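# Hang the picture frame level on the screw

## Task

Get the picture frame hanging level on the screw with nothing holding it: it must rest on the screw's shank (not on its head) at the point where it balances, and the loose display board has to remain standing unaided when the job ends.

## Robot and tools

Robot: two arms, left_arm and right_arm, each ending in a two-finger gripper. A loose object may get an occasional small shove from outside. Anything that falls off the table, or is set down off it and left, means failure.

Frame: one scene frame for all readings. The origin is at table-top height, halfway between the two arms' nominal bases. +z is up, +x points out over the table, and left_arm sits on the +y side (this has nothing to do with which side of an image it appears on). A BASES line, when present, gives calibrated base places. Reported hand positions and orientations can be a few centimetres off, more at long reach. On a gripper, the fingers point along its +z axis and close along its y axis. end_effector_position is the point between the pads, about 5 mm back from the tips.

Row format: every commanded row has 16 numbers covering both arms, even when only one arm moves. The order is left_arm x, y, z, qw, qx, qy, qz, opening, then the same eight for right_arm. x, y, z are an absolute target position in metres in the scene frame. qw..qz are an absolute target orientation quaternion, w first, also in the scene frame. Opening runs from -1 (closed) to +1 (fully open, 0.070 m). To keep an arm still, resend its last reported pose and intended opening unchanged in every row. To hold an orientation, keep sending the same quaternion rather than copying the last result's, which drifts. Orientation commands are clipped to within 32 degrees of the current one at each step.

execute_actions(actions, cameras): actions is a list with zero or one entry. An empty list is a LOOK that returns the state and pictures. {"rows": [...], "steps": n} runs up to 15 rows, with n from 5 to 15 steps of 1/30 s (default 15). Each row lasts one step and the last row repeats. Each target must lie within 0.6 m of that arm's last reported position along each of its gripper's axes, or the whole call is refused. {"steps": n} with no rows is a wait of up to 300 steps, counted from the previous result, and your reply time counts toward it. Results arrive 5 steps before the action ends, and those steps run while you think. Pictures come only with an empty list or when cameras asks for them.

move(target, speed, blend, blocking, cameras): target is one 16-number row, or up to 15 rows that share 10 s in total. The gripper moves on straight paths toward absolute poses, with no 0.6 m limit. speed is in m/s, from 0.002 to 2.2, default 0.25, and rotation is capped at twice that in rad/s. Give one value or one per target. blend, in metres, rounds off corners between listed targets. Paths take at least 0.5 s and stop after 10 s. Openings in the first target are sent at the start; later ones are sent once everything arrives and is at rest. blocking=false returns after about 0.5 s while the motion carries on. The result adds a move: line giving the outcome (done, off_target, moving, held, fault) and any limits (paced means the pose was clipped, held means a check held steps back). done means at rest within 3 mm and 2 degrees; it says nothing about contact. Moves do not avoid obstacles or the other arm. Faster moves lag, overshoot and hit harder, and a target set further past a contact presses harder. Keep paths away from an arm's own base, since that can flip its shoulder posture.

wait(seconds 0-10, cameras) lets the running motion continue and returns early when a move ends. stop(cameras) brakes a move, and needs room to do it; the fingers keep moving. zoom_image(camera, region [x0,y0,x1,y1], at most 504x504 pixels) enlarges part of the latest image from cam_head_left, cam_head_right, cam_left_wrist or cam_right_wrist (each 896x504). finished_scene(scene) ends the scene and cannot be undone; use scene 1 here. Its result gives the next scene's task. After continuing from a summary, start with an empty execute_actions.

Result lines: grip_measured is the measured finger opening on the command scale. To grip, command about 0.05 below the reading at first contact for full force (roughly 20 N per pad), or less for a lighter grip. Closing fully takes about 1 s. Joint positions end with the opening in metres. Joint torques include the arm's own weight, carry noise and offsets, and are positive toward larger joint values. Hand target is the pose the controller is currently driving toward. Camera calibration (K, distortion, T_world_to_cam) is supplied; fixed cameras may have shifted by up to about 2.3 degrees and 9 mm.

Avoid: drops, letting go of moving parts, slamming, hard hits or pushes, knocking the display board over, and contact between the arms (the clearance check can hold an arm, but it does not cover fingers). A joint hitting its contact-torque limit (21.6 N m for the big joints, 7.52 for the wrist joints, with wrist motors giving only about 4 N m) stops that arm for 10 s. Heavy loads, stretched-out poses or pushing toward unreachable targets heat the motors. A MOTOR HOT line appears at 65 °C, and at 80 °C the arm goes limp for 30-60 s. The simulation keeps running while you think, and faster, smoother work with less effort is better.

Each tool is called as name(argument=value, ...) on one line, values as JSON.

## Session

execute_actions(actions=[], cameras=["all"])

zoom_image(camera="cam_head_left", region=[330, 0, 630, 190])

zoom_image(camera="cam_head_right", region=[320, 0, 620, 190])

Scene clock: 0.00 s of 4500.00 s.
left_arm: end_effector_position=(+0.4202, +0.3387, +0.3327) grip_measured=+0.98 end_effector_quat_wxyz=(+0.569, -0.093, +0.773, -0.263) | right_arm: end_effector_position=(+0.0592, +0.1070, +0.2848) grip_measured=+0.98 end_effector_quat_wxyz=(-0.315, +0.854, -0.247, -0.332)
Joint positions: left_arm=[0.682 1.54 -1.063 -1.578 0.957 1.346 0.069] | right_arm=[1.098 1.584 -1.251 0.984 0.989 -1.935 0.069]
Joint torques (N m): no reading
Motor temperatures (°C): left_arm=[30 31 32 32 35 29] | right_arm=[29 30 33 34 38 31]
Hand target: left_arm +0.4202, +0.3387, +0.3327; +0.569, -0.093, +0.773, -0.263 | right_arm +0.0592, +0.1070, +0.2848; -0.315, +0.854, -0.247, -0.332
camera_calibration:
cam_left_wrist: T_world_to_cam=[[-0.138711, -0.855812, 0.498343, 0.185923], [-0.79869, -0.200849, -0.567233, 0.592911], [0.585536, -0.476703, -0.655668, 0.255234], [0, 0, 0, 1]] pos_world=[0.349893, 0.399872, 0.411014]
cam_right_wrist: T_world_to_cam=[[0.659904, 0.664249, 0.35114, -0.209496], [0.748492, -0.621906, -0.230199, 0.0814699], [0.0654668, 0.414735, -0.907584, 0.328533], [0, 0, 0, 1]] pos_world=[0.0557595, 0.0535699, 0.390488]

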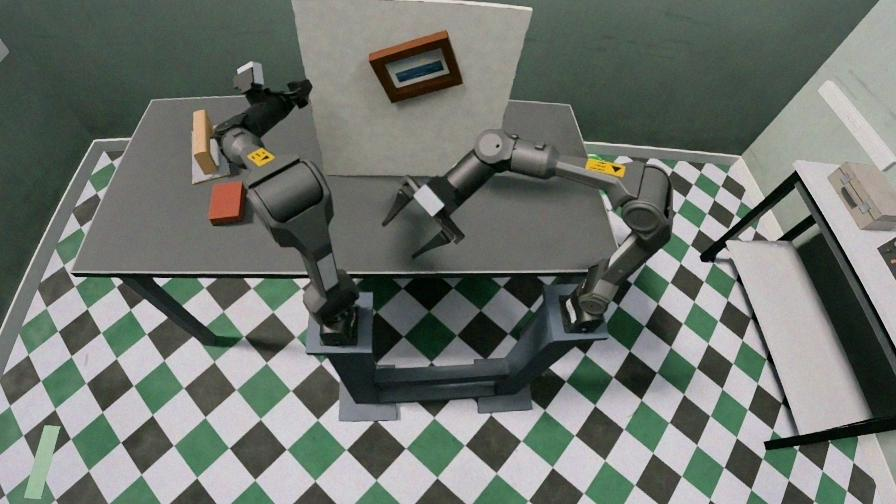

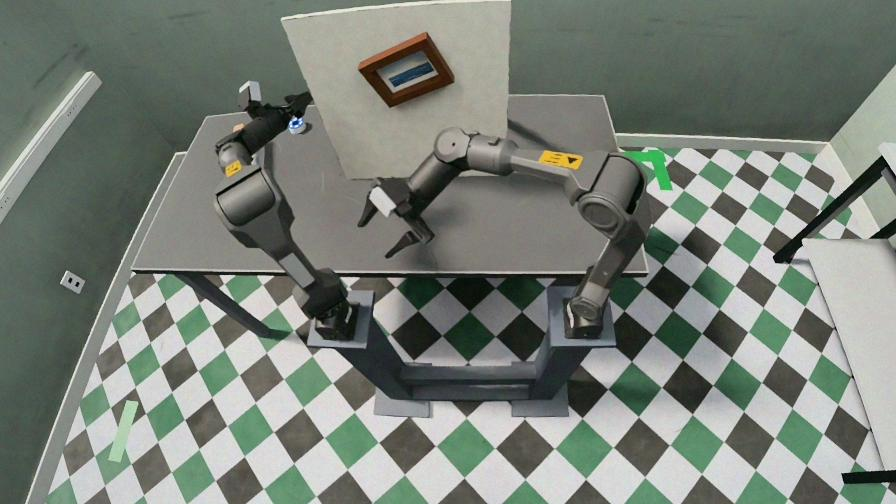

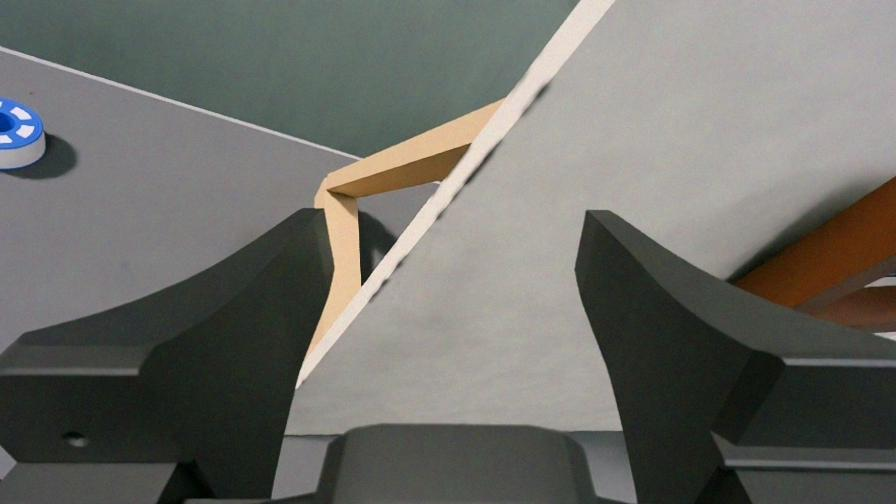

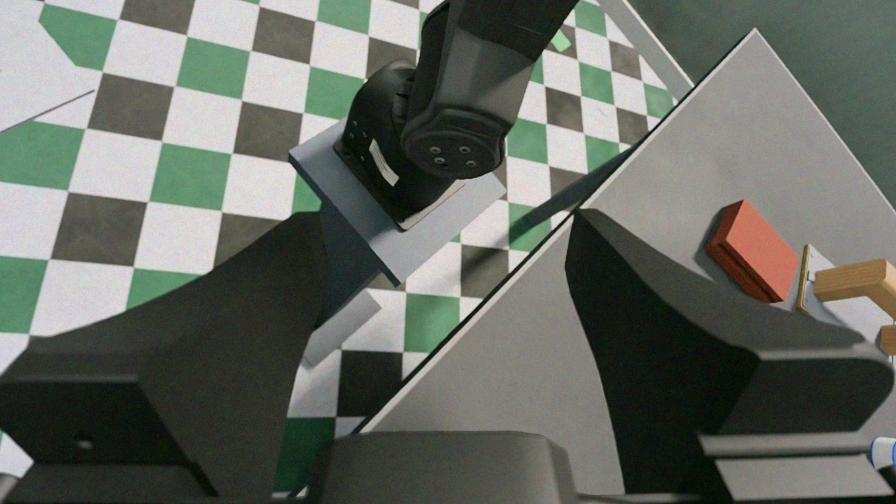

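Scaled by 1.680 from the camera's 896x504 image, which has a finer 1280x720 frame.

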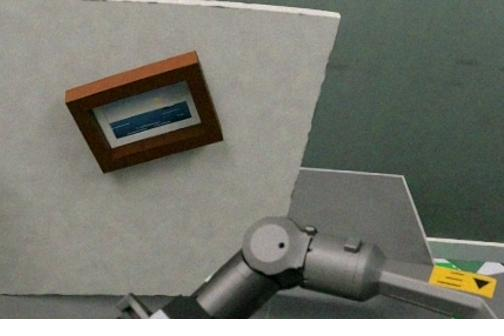

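Scaled by 1.680 from the camera's 896x504 image, which has a finer 1280x720 frame.

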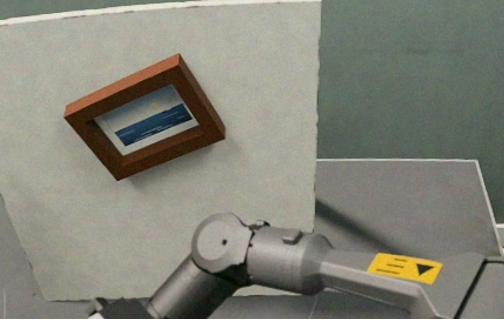

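move(target=[[0.35,0.24,0.42,0.47,-0.40,0.55,-0.56,0.4,0.17,-0.14,0.36,-0.315,0.5,-0.70,-0.25,1],[0.372,0.093,0.414,0.4206,-0.5684,0.3800,-0.5964,0.4,0.30,-0.33,0.33,-0.298,0.119,-0.947,-0.027,1]], speed=0.55, blend=0.03)

zoom_image(camera="cam_left_wrist", region=[200, 0, 704, 504])

Scene clock: 5.60 s of 4500.00 s.
left_arm: end_effector_position=(+0.3720, +0.0928, +0.4134) grip_measured=+0.40 end_effector_quat_wxyz=(-0.421, +0.568, -0.381, +0.596) | right_arm: end_effector_position=(+0.3002, -0.3304, +0.3302) grip_measured=+0.98 end_effector_quat_wxyz=(+0.299, -0.118, +0.947, +0.026)
Joint positions: left_arm=[-0.786 1.308 -0.913 -1.217 -0.886 -0.827 0.049] | right_arm=[-0.288 1.184 -1.269 0.31 1.215 -0.59 0.069]
Joint torques (N m): left_arm=[0.48 -4.49 -3.28 0.59 -0.54 0.06] | right_arm=[0.7 -3.56 -3.53 0.38 -0.04 -0.11]
Motor temperatures (°C): left_arm=[30 31 32 32 35 29] | right_arm=[29 30 33 34 38 31]
Hand target: left_arm +0.3720, +0.0930, +0.4140; -0.421, +0.568, -0.380, +0.596 | right_arm +0.3000, -0.3300, +0.3300; +0.298, -0.119, +0.947, +0.027
Off the commanded pose: left_arm 0.001 m, 0 deg | right_arm 0.000 m, 0 deg.
joint sent to its limit (right arm) — joint 5 (wrist pitch), upper limit.
Kept back: nothing.
move: done
camera_calibration:
cam_left_wrist: T_world_to_cam=[[-0.0453411, 0.346384, 0.936996, -0.399058], [-0.559114, -0.786089, 0.263542, 0.172578], [0.82785, -0.511939, 0.229311, -0.233553], [0, 0, 0, 1]] pos_world=[0.271744, 0.154324, 0.38199]
cam_right_wrist: T_world_to_cam=[[0.203276, -0.979098, 0.00676382, -0.386011], [-0.978078, -0.202736, 0.0475465, 0.204612], [-0.0451814, -0.0162806, -0.998846, 0.45629], [0, 0, 0, 1]] pos_world=[0.29921, -0.329031, 0.448645]

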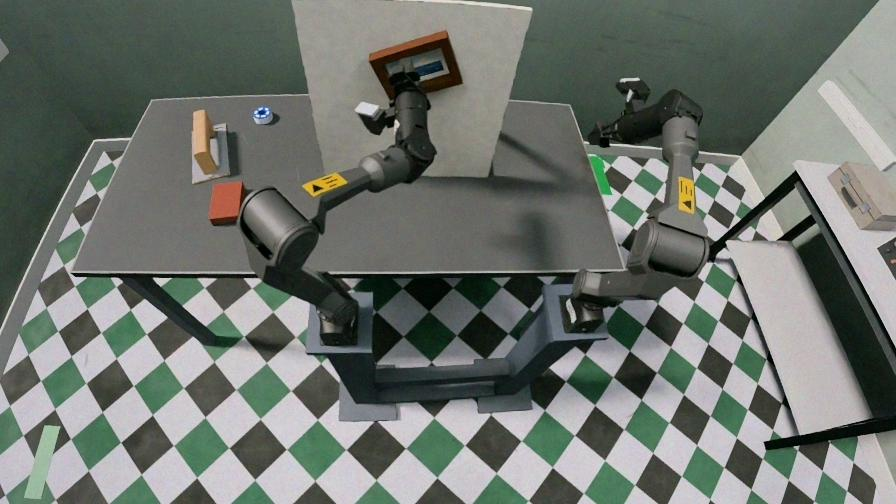

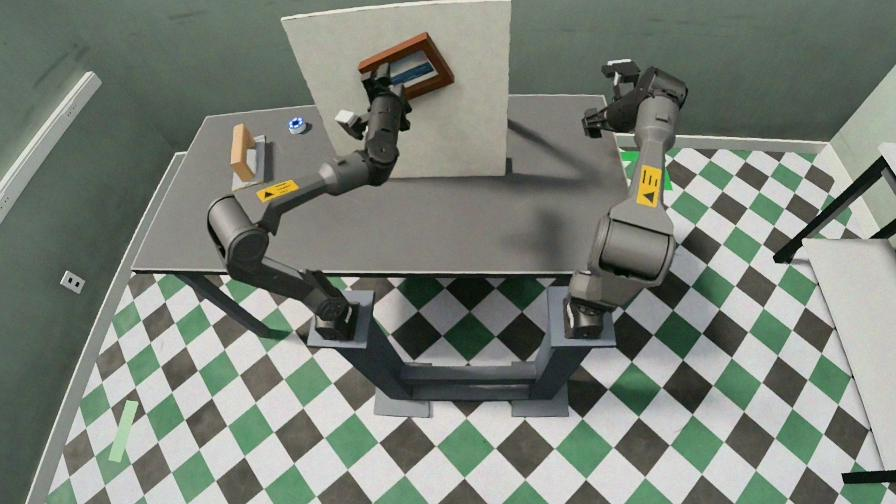

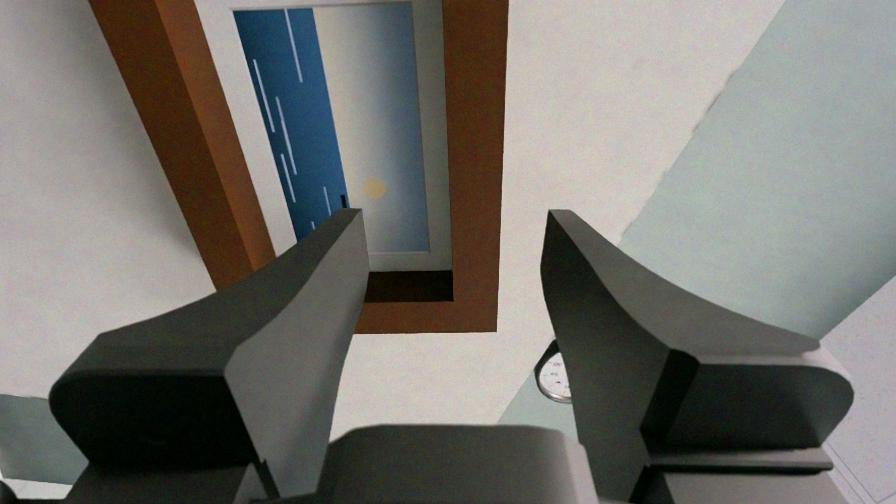

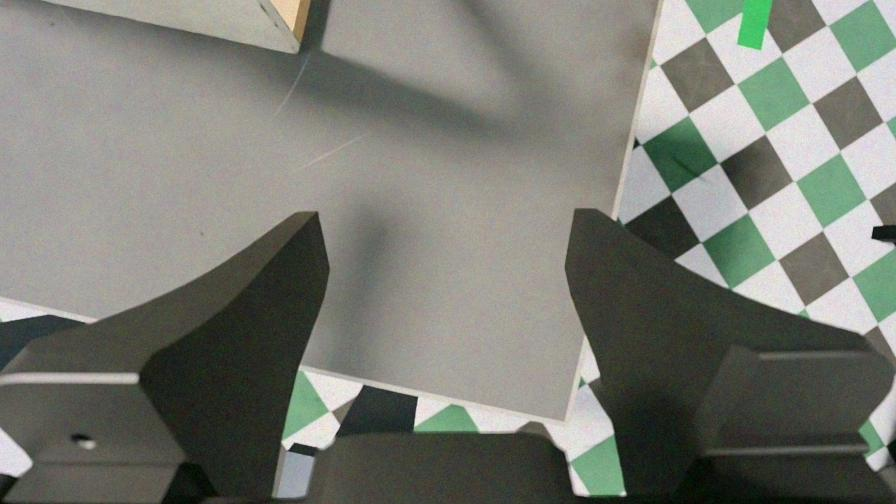

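Scaled by 1.000.

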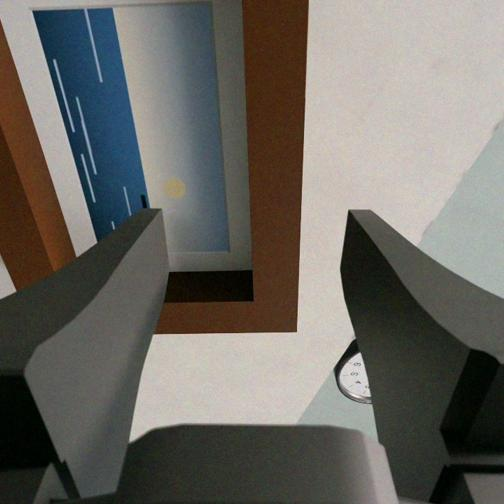

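move(target=[[0.405,0.088,0.4295,0.4206,-0.5684,0.3800,-0.5964,0.4,0.30,-0.33,0.33,0.298,-0.119,0.947,0.027,1],[0.451,0.088,0.431,0.4206,-0.5684,0.3800,-0.5964,0.4,0.30,-0.33,0.33,0.298,-0.119,0.947,0.027,1]], speed=0.12, blend=0.01, cameras=["cam_left_wrist","cam_head_left","cam_head_right"])

zoom_image(camera="cam_head_left", region=[350, 10, 490, 110])

zoom_image(camera="cam_head_right", region=[340, 20, 480, 120])

Scene clock: 7.70 s of 4500.00 s.
left_arm: end_effector_position=(+0.4510, +0.0873, +0.4307) grip_measured=+0.40 end_effector_quat_wxyz=(-0.420, +0.568, -0.381, +0.597) | right_arm: end_effector_position=(+0.3002, -0.3304, +0.3302) grip_measured=+0.98 end_effector_quat_wxyz=(+0.299, -0.118, +0.947, +0.026)
Joint positions: left_arm=[-0.593 1.523 -1.193 -1.153 -0.688 -0.843 0.049] | right_arm=[-0.288 1.184 -1.269 0.31 1.215 -0.59 0.069]
Joint torques (N m): left_arm=[1.86 -5.23 -3.91 0.89 -1.17 -0.06] | right_arm=[0.7 -3.53 -3.51 0.37 0.1 -0.11]
Motor temperatures (°C): left_arm=[30 31 32 32 35 29] | right_arm=[29 30 33 34 38 31]
Hand target: left_arm +0.4510, +0.0880, +0.4310; -0.421, +0.568, -0.380, +0.596 | right_arm +0.3000, -0.3300, +0.3299; +0.298, -0.119, +0.947, +0.027
Off the commanded pose: left_arm 0.001 m, 0 deg | right_arm 0.000 m, 0 deg.
joint sent to its limit (right arm) — joint 5 (wrist pitch), upper limit.
Kept back: nothing.
move: done
camera_calibration:
cam_left_wrist: T_world_to_cam=[[-0.0446488, 0.347432, 0.936642, -0.409975], [-0.560604, -0.78475, 0.264367, 0.208019], [0.826879, -0.513282, 0.22981, -0.305403], [0, 0, 0, 1]] pos_world=[0.350843, 0.148923, 0.399191]
Images, in order (width x height): cam_head_left 896x504, cam_head_right 896x504, cam_left_wrist 896x504.

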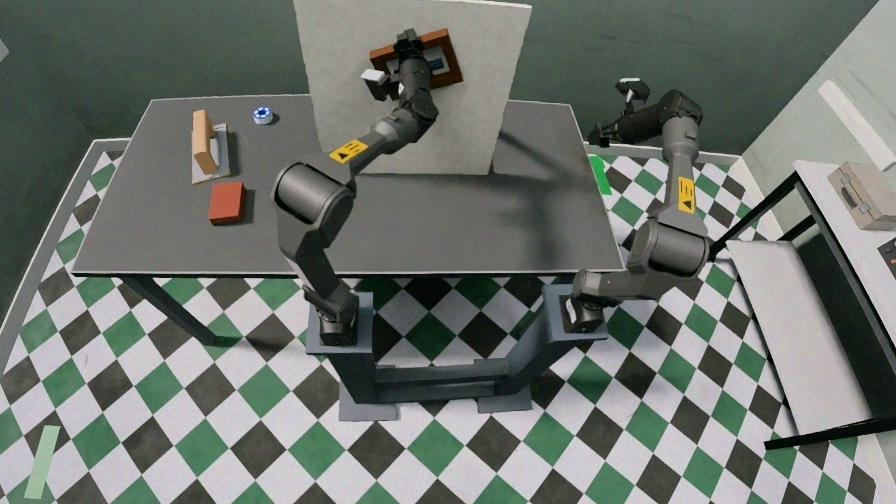

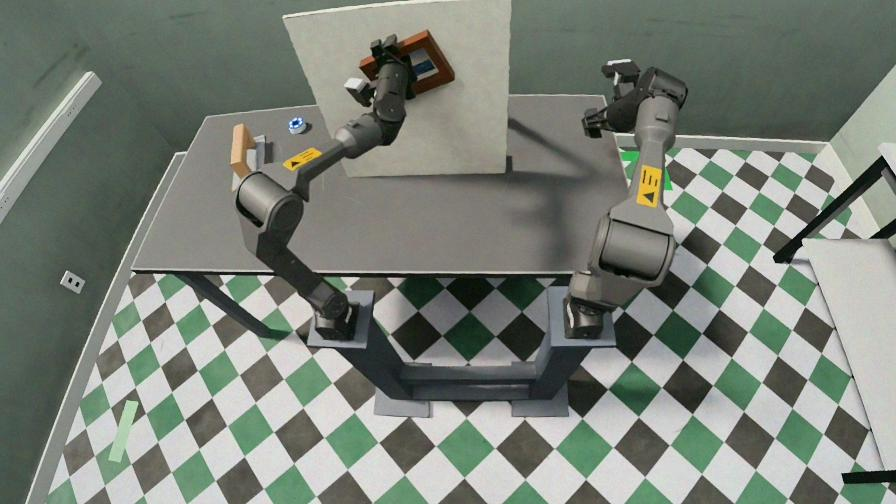

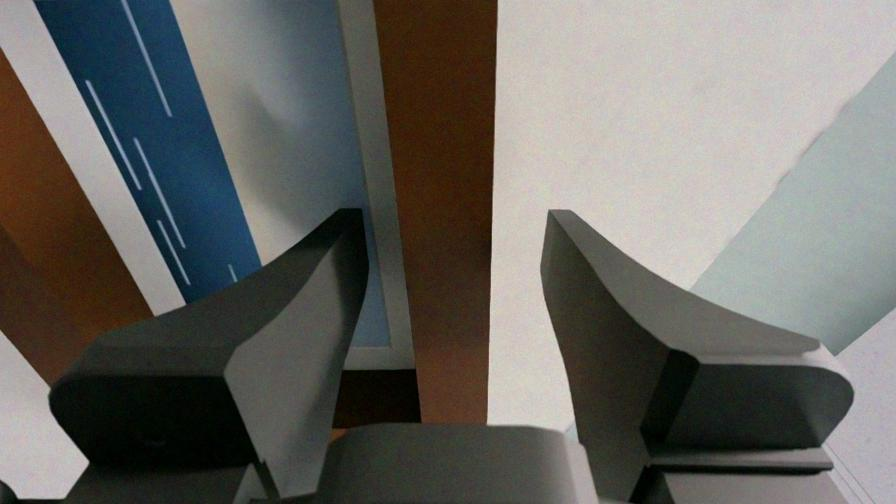

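Scaled by 3.600 from the camera's 896x504 image, which has a finer 1280x720 frame.

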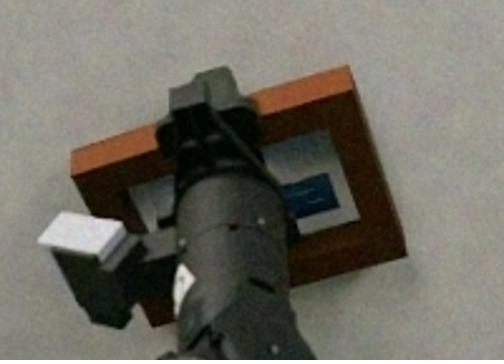

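Scaled by 3.600 from the camera's 896x504 image, which has a finer 1280x720 frame.

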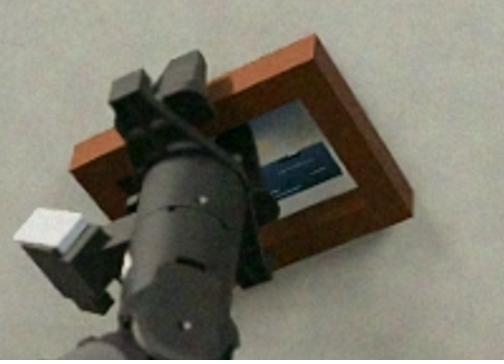

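move(target=[[0.454,0.0876,0.4300,0.4156,-0.5721,0.3747,-0.5996,0.4,0.30,-0.33,0.33,0.298,-0.119,0.947,0.027,1],[0.454,0.0876,0.4300,0.4156,-0.5721,0.3747,-0.5996,-0.6,0.30,-0.33,0.33,0.298,-0.119,0.947,0.027,1],[0.454,0.0899,0.4356,0.4156,-0.5721,0.3747,-0.5996,-0.6,0.30,-0.33,0.33,0.298,-0.119,0.947,0.027,1]], speed=0.05, cameras=["cam_left_wrist","cam_head_left","cam_head_right"])

zoom_image(camera="cam_head_left", region=[350, 10, 490, 110])

zoom_image(camera="cam_head_right", region=[340, 20, 480, 120])

Scene clock: 11.03 s of 4500.00 s.
left_arm: end_effector_position=(+0.4541, +0.0892, +0.4349) grip_measured=-0.45 end_effector_quat_wxyz=(-0.415, +0.572, -0.376, +0.599) | right_arm: end_effector_position=(+0.3002, -0.3304, +0.3302) grip_measured=+0.98 end_effector_quat_wxyz=(+0.299, -0.118, +0.947, +0.026)
Joint positions: left_arm=[-0.582 1.527 -1.215 -1.168 -0.672 -0.838 0.019] | right_arm=[-0.288 1.184 -1.269 0.31 1.215 -0.59 0.069]
Joint torques (N m): left_arm=[2.77 -7.89 -5.53 0.95 -1.57 -0.02] | right_arm=[0.65 -3.46 -3.58 0.37 0.1 -0.09]
Motor temperatures (°C): left_arm=[30 31 32 32 35 29] | right_arm=[29 30 33 34 38 31]
Hand target: left_arm +0.4540, +0.0899, +0.4356; -0.416, +0.572, -0.375, +0.600 | right_arm +0.3000, -0.3300, +0.3299; +0.298, -0.119, +0.947, +0.027
Off the commanded pose: left_arm 0.001 m, 0 deg | right_arm 0.000 m, 0 deg.
joint sent to its limit (right arm) — joint 5 (wrist pitch), upper limit.
Kept back: nothing.
move: done
camera_calibration:
cam_left_wrist: T_world_to_cam=[[-0.0446522, 0.362692, 0.930839, -0.413383], [-0.559802, -0.780819, 0.277385, 0.203867], [0.827422, -0.5087, 0.237901, -0.312146], [0, 0, 0, 1]] pos_world=[0.353943, 0.150325, 0.402504]
Images, in order (width x height): cam_head_left 896x504, cam_head_right 896x504, cam_left_wrist 896x504.

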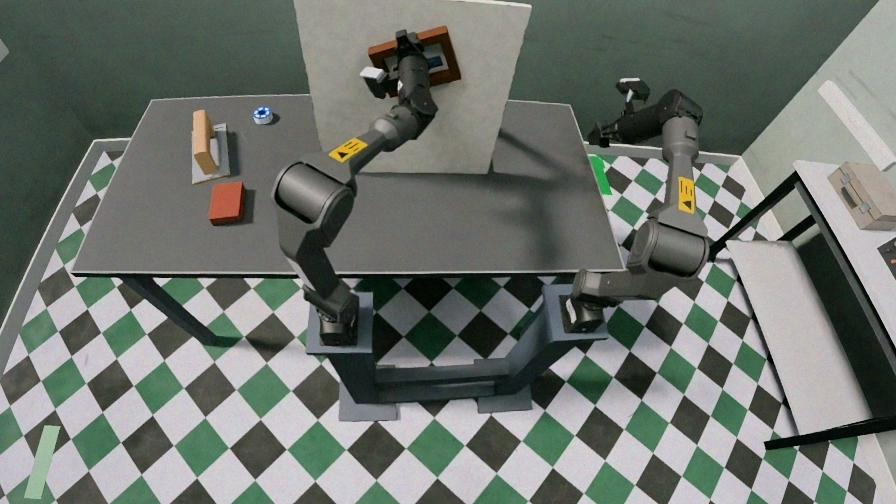

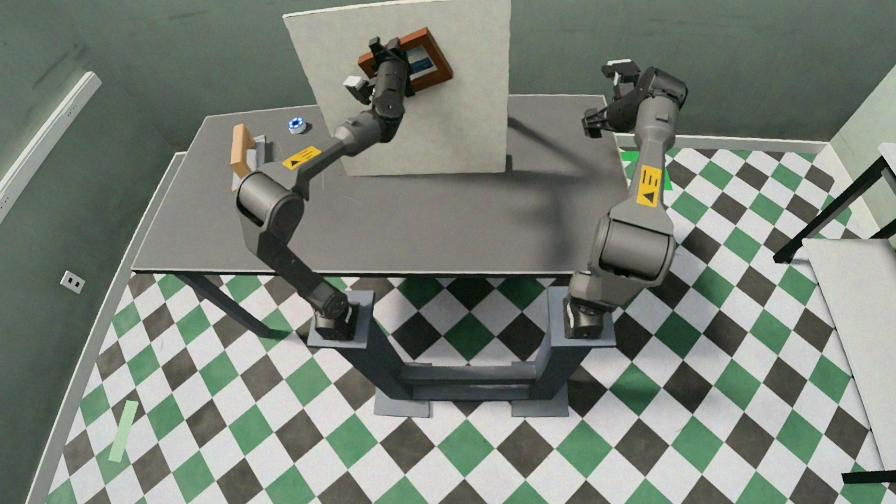

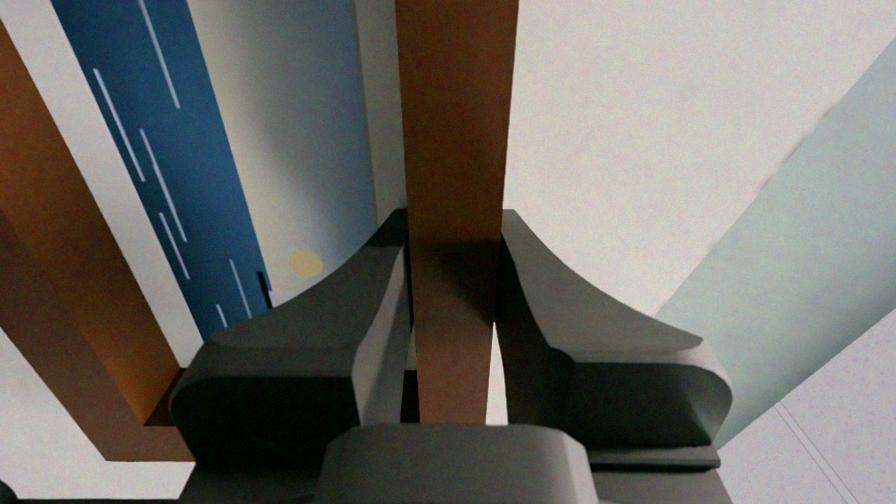

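Scaled by 3.600 from the camera's 896x504 image, which has a finer 1280x720 frame.

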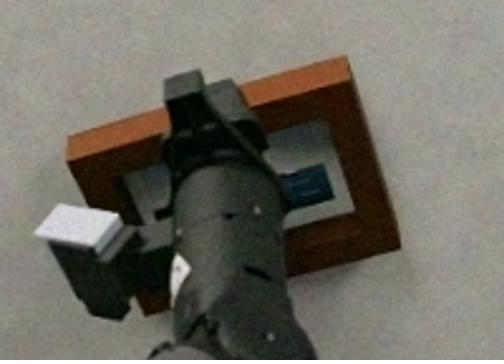

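Scaled by 3.600 from the camera's 896x504 image, which has a finer 1280x720 frame.

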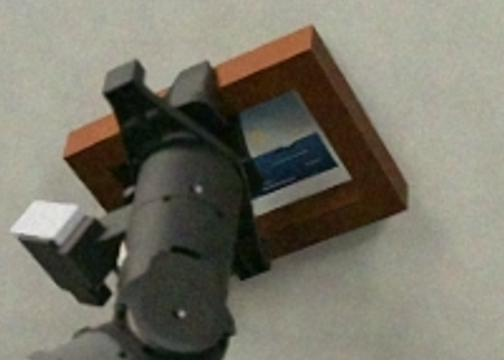

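move(target=[0.4545,0.0699,0.446,0.5171,-0.4823,0.4823,-0.5171,-0.6,0.30,-0.33,0.33,0.298,-0.119,0.947,0.027,1], speed=0.12, cameras=["cam_left_wrist","cam_head_left","cam_head_right"])

zoom_image(camera="cam_head_left", region=[350, 10, 490, 110])

zoom_image(camera="cam_head_right", region=[340, 10, 480, 110])

Scene clock: 13.17 s of 4500.00 s.
left_arm: end_effector_position=(+0.4545, +0.0700, +0.4458) grip_measured=-0.45 end_effector_quat_wxyz=(+0.518, -0.482, +0.483, -0.516) | right_arm: end_effector_position=(+0.3002, -0.3304, +0.3302) grip_measured=+0.98 end_effector_quat_wxyz=(+0.299, -0.118, +0.947, +0.026)
Joint positions: left_arm=[-0.622 1.551 -1.28 -1.218 -0.674 -0.389 0.019] | right_arm=[-0.288 1.184 -1.269 0.31 1.215 -0.59 0.069]
Joint torques (N m): left_arm=[1.15 -5.7 -6.18 1.49 -0.54 -0.09] | right_arm=[0.67 -3.44 -3.58 0.36 0.1 -0.08]
Motor temperatures (°C): left_arm=[30 31 32 32 35 29] | right_arm=[29 30 33 34 37 31]
Hand target: left_arm +0.4545, +0.0699, +0.4460; +0.517, -0.482, +0.482, -0.517 | right_arm +0.3000, -0.3300, +0.3299; +0.298, -0.119, +0.947, +0.027
Off the commanded pose: left_arm 0.000 m, 0 deg | right_arm 0.000 m, 0 deg.
joint sent to its limit (right arm) — joint 5 (wrist pitch), upper limit.
Kept back: nothing.
move: done
camera_calibration:
cam_left_wrist: T_world_to_cam=[[-0.0459521, -0.0131625, 0.998857, -0.419906], [-0.558798, -0.828495, -0.0366248, 0.328821], [0.82803, -0.559842, 0.0307159, -0.229093], [0, 0, 0, 1]] pos_world=[0.354144, 0.138643, 0.438506]
Images, in order (width x height): cam_head_left 896x504, cam_head_right 896x504, cam_left_wrist 896x504.

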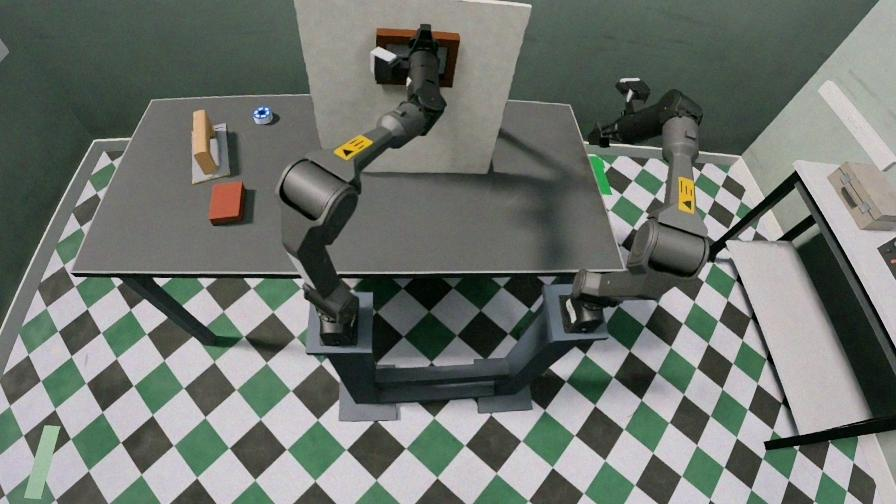

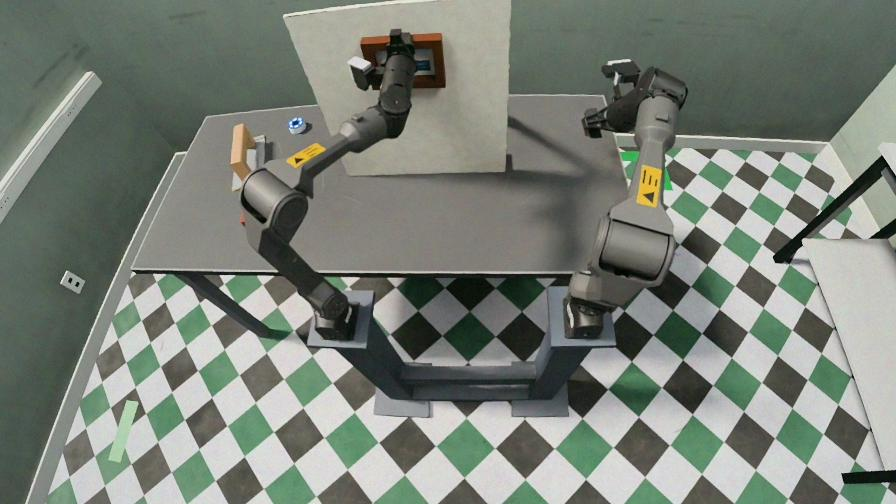

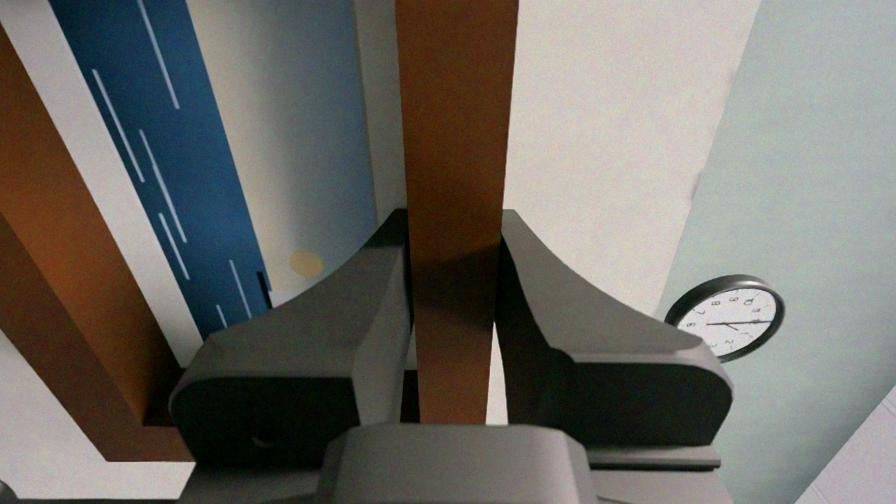

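Scaled by 3.600 from the camera's 896x504 image, which has a finer 1280x720 frame.

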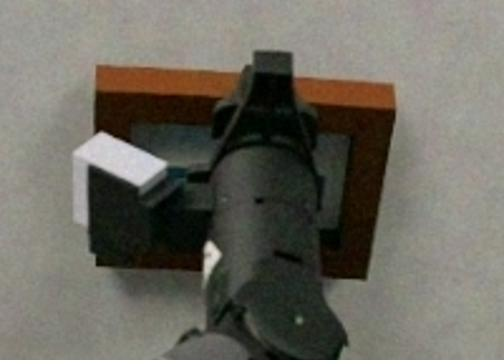

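Scaled by 3.600 from the camera's 896x504 image, which has a finer 1280x720 frame.

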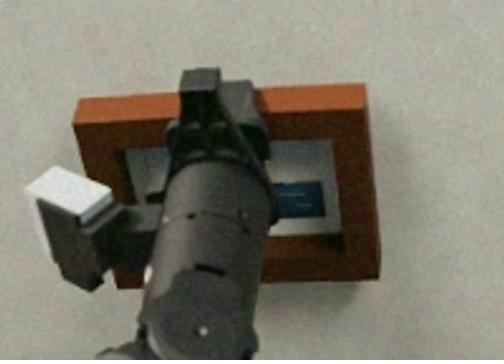

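move(target=[0.4545,0.0699,0.4415,0.5171,-0.4823,0.4823,-0.5171,-0.6,0.30,-0.33,0.33,0.298,-0.119,0.947,0.027,1], speed=0.04, cameras=[])

move(target=[0.4545,0.0699,0.4395,0.5171,-0.4823,0.4823,-0.5171,-0.6,0.30,-0.33,0.33,0.298,-0.119,0.947,0.027,1], speed=0.04, cameras=[])

Scene clock: 14.10 s of 4500.00 s.
left_arm: end_effector_position=(+0.4544, +0.0700, +0.4421) grip_measured=-0.45 end_effector_quat_wxyz=(+0.517, -0.482, +0.482, -0.518) | right_arm: end_effector_position=(+0.3002, -0.3304, +0.3302) grip_measured=+0.98 end_effector_quat_wxyz=(+0.299, -0.118, +0.947, +0.026)
Joint positions: left_arm=[-0.622 1.552 -1.266 -1.197 -0.68 -0.417 0.019] | right_arm=[-0.288 1.184 -1.269 0.31 1.215 -0.59 0.069]
Joint torques (N m): left_arm=[0.78 -5.78 -3.45 0.76 -0.95 0] | right_arm=[0.7 -3.42 -3.6 0.36 0.1 -0.07]
Motor temperatures (°C): left_arm=[30 31 32 32 35 29] | right_arm=[29 30 33 34 37 31]
Hand target: left_arm +0.4545, +0.0699, +0.4415; +0.517, -0.482, +0.482, -0.517 | right_arm +0.3000, -0.3300, +0.3299; +0.298, -0.119, +0.947, +0.027
Off the commanded pose: left_arm 0.001 m, 0 deg | right_arm 0.000 m, 0 deg.
joint sent to its limit (right arm) — joint 5 (wrist pitch), upper limit.
Kept back: nothing.
move: done
No camera images: "cameras" was empty.

Scene clock: 14.80 s of 4500.00 s.
left_arm: end_effector_position=(+0.4546, +0.0699, +0.4396) grip_measured=-0.45 end_effector_quat_wxyz=(+0.517, -0.482, +0.482, -0.517) | right_arm: end_effector_position=(+0.3002, -0.3304, +0.3302) grip_measured=+0.98 end_effector_quat_wxyz=(+0.299, -0.118, +0.947, +0.026)
Joint positions: left_arm=[-0.622 1.554 -1.259 -1.189 -0.682 -0.428 0.019] | right_arm=[-0.288 1.184 -1.269 0.31 1.215 -0.59 0.069]
Joint torques (N m): left_arm=[-0.13 -6.37 -3.71 1.01 -1.05 -0.05] | right_arm=[0.67 -3.4 -3.59 0.36 0.1 -0.07]
Motor temperatures (°C): left_arm=[30 31 32 32 35 29] | right_arm=[29 30 33 34 37 31]
Hand target: left_arm +0.4545, +0.0699, +0.4395; +0.517, -0.482, +0.482, -0.517 | right_arm +0.3000, -0.3300, +0.3299; +0.298, -0.119, +0.947, +0.027
Off the commanded pose: left_arm 0.000 m, 0 deg | right_arm 0.000 m, 0 deg.
joint sent to its limit (right arm) — joint 5 (wrist pitch), upper limit.
Kept back: nothing.
move: done
No camera images: "cameras" was empty.

move(target=[0.4545,0.0699,0.4372,0.5171,-0.4823,0.4823,-0.5171,-0.6,0.30,-0.33,0.33,0.298,-0.119,0.947,0.027,1], speed=0.04, cameras=[])

move(target=[0.4545,0.0699,0.4350,0.5171,-0.4823,0.4823,-0.5171,-0.6,0.30,-0.33,0.33,0.298,-0.119,0.947,0.027,1], speed=0.04, cameras=["cam_left_wrist","cam_head_left","cam_head_right"])

zoom_image(camera="cam_head_left", region=[350, 10, 490, 110])

zoom_image(camera="cam_head_right", region=[340, 10, 480, 110])

Scene clock: 15.80 s of 4500.00 s.
left_arm: end_effector_position=(+0.4543, +0.0701, +0.4375) grip_measured=-0.45 end_effector_quat_wxyz=(+0.517, -0.483, +0.482, -0.517) | right_arm: end_effector_position=(+0.3002, -0.3304, +0.3302) grip_measured=+0.98 end_effector_quat_wxyz=(+0.299, -0.118, +0.947, +0.026)
Joint positions: left_arm=[-0.622 1.554 -1.25 -1.179 -0.686 -0.442 0.019] | right_arm=[-0.288 1.184 -1.269 0.31 1.215 -0.59 0.069]
Joint torques (N m): left_arm=[-0.82 -6.63 -3.28 1 -1.09 -0.04] | right_arm=[0.69 -3.39 -3.57 0.36 0.11 -0.06]
Motor temperatures (°C): left_arm=[30 31 32 32 35 29] | right_arm=[29 30 33 34 37 31]
Hand target: left_arm +0.4545, +0.0699, +0.4372; +0.517, -0.482, +0.482, -0.517 | right_arm +0.3000, -0.3300, +0.3299; +0.298, -0.119, +0.947, +0.027
Off the commanded pose: left_arm 0.000 m, 0 deg | right_arm 0.000 m, 0 deg.
joint sent to its limit (right arm) — joint 5 (wrist pitch), upper limit.
Kept back: nothing.
move: done
No camera images: "cameras" was empty.

Scene clock: 16.50 s of 4500.00 s.
left_arm: end_effector_position=(+0.4543, +0.0700, +0.4356) grip_measured=-0.45 end_effector_quat_wxyz=(+0.517, -0.482, +0.482, -0.518) | right_arm: end_effector_position=(+0.3002, -0.3304, +0.3302) grip_measured=+0.98 end_effector_quat_wxyz=(+0.299, -0.118, +0.947, +0.026)
Joint positions: left_arm=[-0.622 1.555 -1.243 -1.168 -0.689 -0.454 0.019] | right_arm=[-0.288 1.184 -1.269 0.31 1.215 -0.59 0.069]
Joint torques (N m): left_arm=[-0.59 -6.42 -3.42 1 -1.08 -0.03] | right_arm=[0.67 -3.38 -3.57 0.36 0.1 -0.05]
Motor temperatures (°C): left_arm=[30 31 32 32 35 29] | right_arm=[29 30 33 34 37 31]
Hand target: left_arm +0.4545, +0.0699, +0.4350; +0.517, -0.482, +0.482, -0.517 | right_arm +0.3000, -0.3300, +0.3299; +0.298, -0.119, +0.947, +0.027
Off the commanded pose: left_arm 0.001 m, 0 deg | right_arm 0.000 m, 0 deg.
joint sent to its limit (right arm) — joint 5 (wrist pitch), upper limit.
Kept back: nothing.
move: done
camera_calibration:
cam_left_wrist: T_world_to_cam=[[-0.0471565, -0.0104696, 0.998833, -0.409361], [-0.559319, -0.82821, -0.0350875, 0.327866], [0.82761, -0.560321, 0.0331996, -0.229536], [0, 0, 0, 1]] pos_world=[0.354044, 0.138643, 0.428008]
Images, in order (width x height): cam_head_left 896x504, cam_head_right 896x504, cam_left_wrist 896x504.

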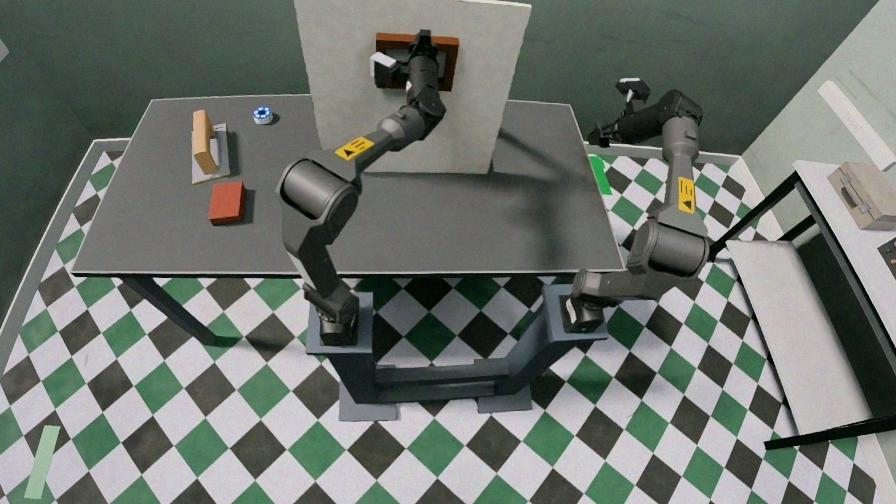

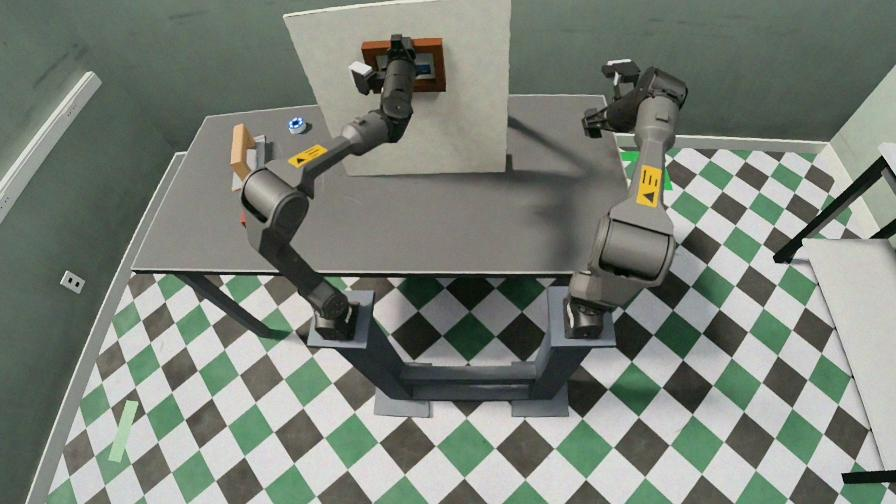

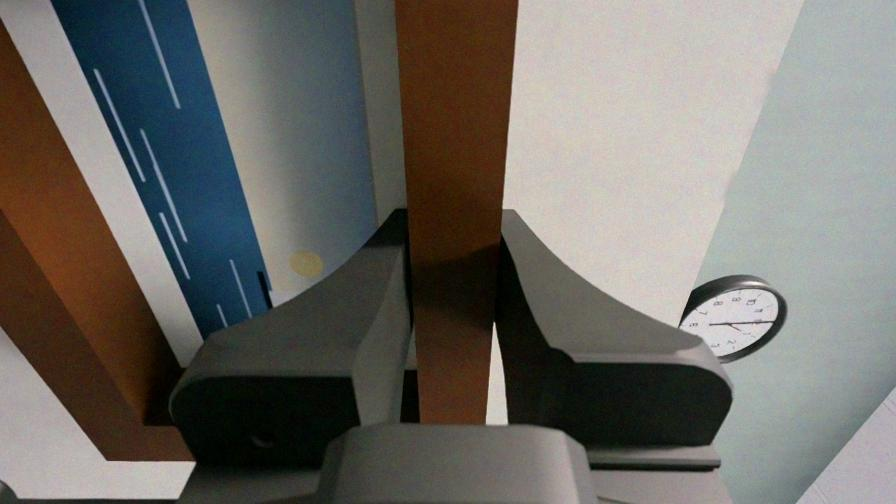

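Scaled by 3.600 from the camera's 896x504 image, which has a finer 1280x720 frame.

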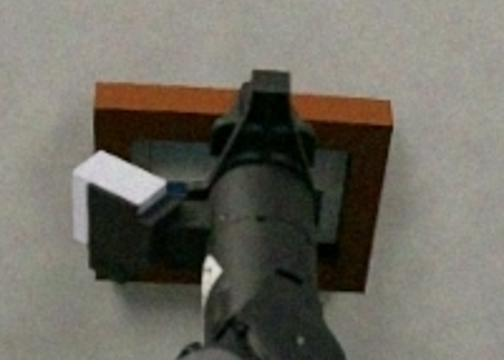

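Scaled by 3.600 from the camera's 896x504 image, which has a finer 1280x720 frame.

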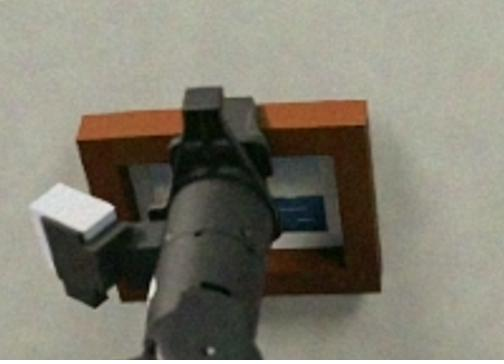

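move(target=[0.4545,0.0699,0.4328,0.5171,-0.4823,0.4823,-0.5171,-0.6,0.30,-0.33,0.33,0.298,-0.119,0.947,0.027,1], speed=0.04, cameras=[])

move(target=[0.4545,0.0699,0.4308,0.5171,-0.4823,0.4823,-0.5171,-0.6,0.30,-0.33,0.33,0.298,-0.119,0.947,0.027,1], speed=0.04, cameras=[])

Scene clock: 17.47 s of 4500.00 s.
left_arm: end_effector_position=(+0.4545, +0.0699, +0.4331) grip_measured=-0.45 end_effector_quat_wxyz=(+0.517, -0.482, +0.482, -0.517) | right_arm: end_effector_position=(+0.3002, -0.3304, +0.3302) grip_measured=+0.98 end_effector_quat_wxyz=(+0.299, -0.118, +0.947, +0.026)
Joint positions: left_arm=[-0.622 1.557 -1.235 -1.159 -0.693 -0.467 0.019] | right_arm=[-0.288 1.184 -1.269 0.31 1.215 -0.59 0.069]
Joint torques (N m): left_arm=[-0.66 -6.3 -3.28 0.94 -1.08 -0.07] | right_arm=[0.67 -3.33 -3.58 0.35 0.1 -0.04]
Motor temperatures (°C): left_arm=[30 31 32 32 35 29] | right_arm=[29 30 33 34 37 31]
Hand target: left_arm +0.4545, +0.0699, +0.4328; +0.517, -0.482, +0.482, -0.517 | right_arm +0.3000, -0.3300, +0.3299; +0.298, -0.119, +0.947, +0.027
Off the commanded pose: left_arm 0.000 m, 0 deg | right_arm 0.000 m, 0 deg.
joint sent to its limit (right arm) — joint 5 (wrist pitch), upper limit.
Kept back: nothing.
move: done
No camera images: "cameras" was empty.

Scene clock: 18.17 s of 4500.00 s.
left_arm: end_effector_position=(+0.4543, +0.0703, +0.4323) grip_measured=-0.45 end_effector_quat_wxyz=(+0.518, -0.482, +0.481, -0.518) | right_arm: end_effector_position=(+0.3002, -0.3304, +0.3302) grip_measured=+0.98 end_effector_quat_wxyz=(+0.299, -0.118, +0.947, +0.026)
Joint positions: left_arm=[-0.622 1.557 -1.229 -1.149 -0.698 -0.477 0.019] | right_arm=[-0.288 1.184 -1.269 0.31 1.215 -0.59 0.069]
Joint torques (N m): left_arm=[-0.55 -5.1 -1.47 0.22 -0.08 -0.16] | right_arm=[0.67 -3.35 -3.56 0.35 0.11 -0.04]
Motor temperatures (°C): left_arm=[30 31 32 32 35 29] | right_arm=[29 30 33 34 37 31]
Hand target: left_arm +0.4545, +0.0699, +0.4308; +0.517, -0.482, +0.482, -0.517 | right_arm +0.3000, -0.3300, +0.3299; +0.298, -0.119, +0.947, +0.027
Off the commanded pose: left_arm 0.002 m, 0 deg | right_arm 0.000 m, 0 deg.
joint sent to its limit (right arm) — joint 5 (wrist pitch), upper limit.
Kept back: nothing.
move: done
No camera images: "cameras" was empty.


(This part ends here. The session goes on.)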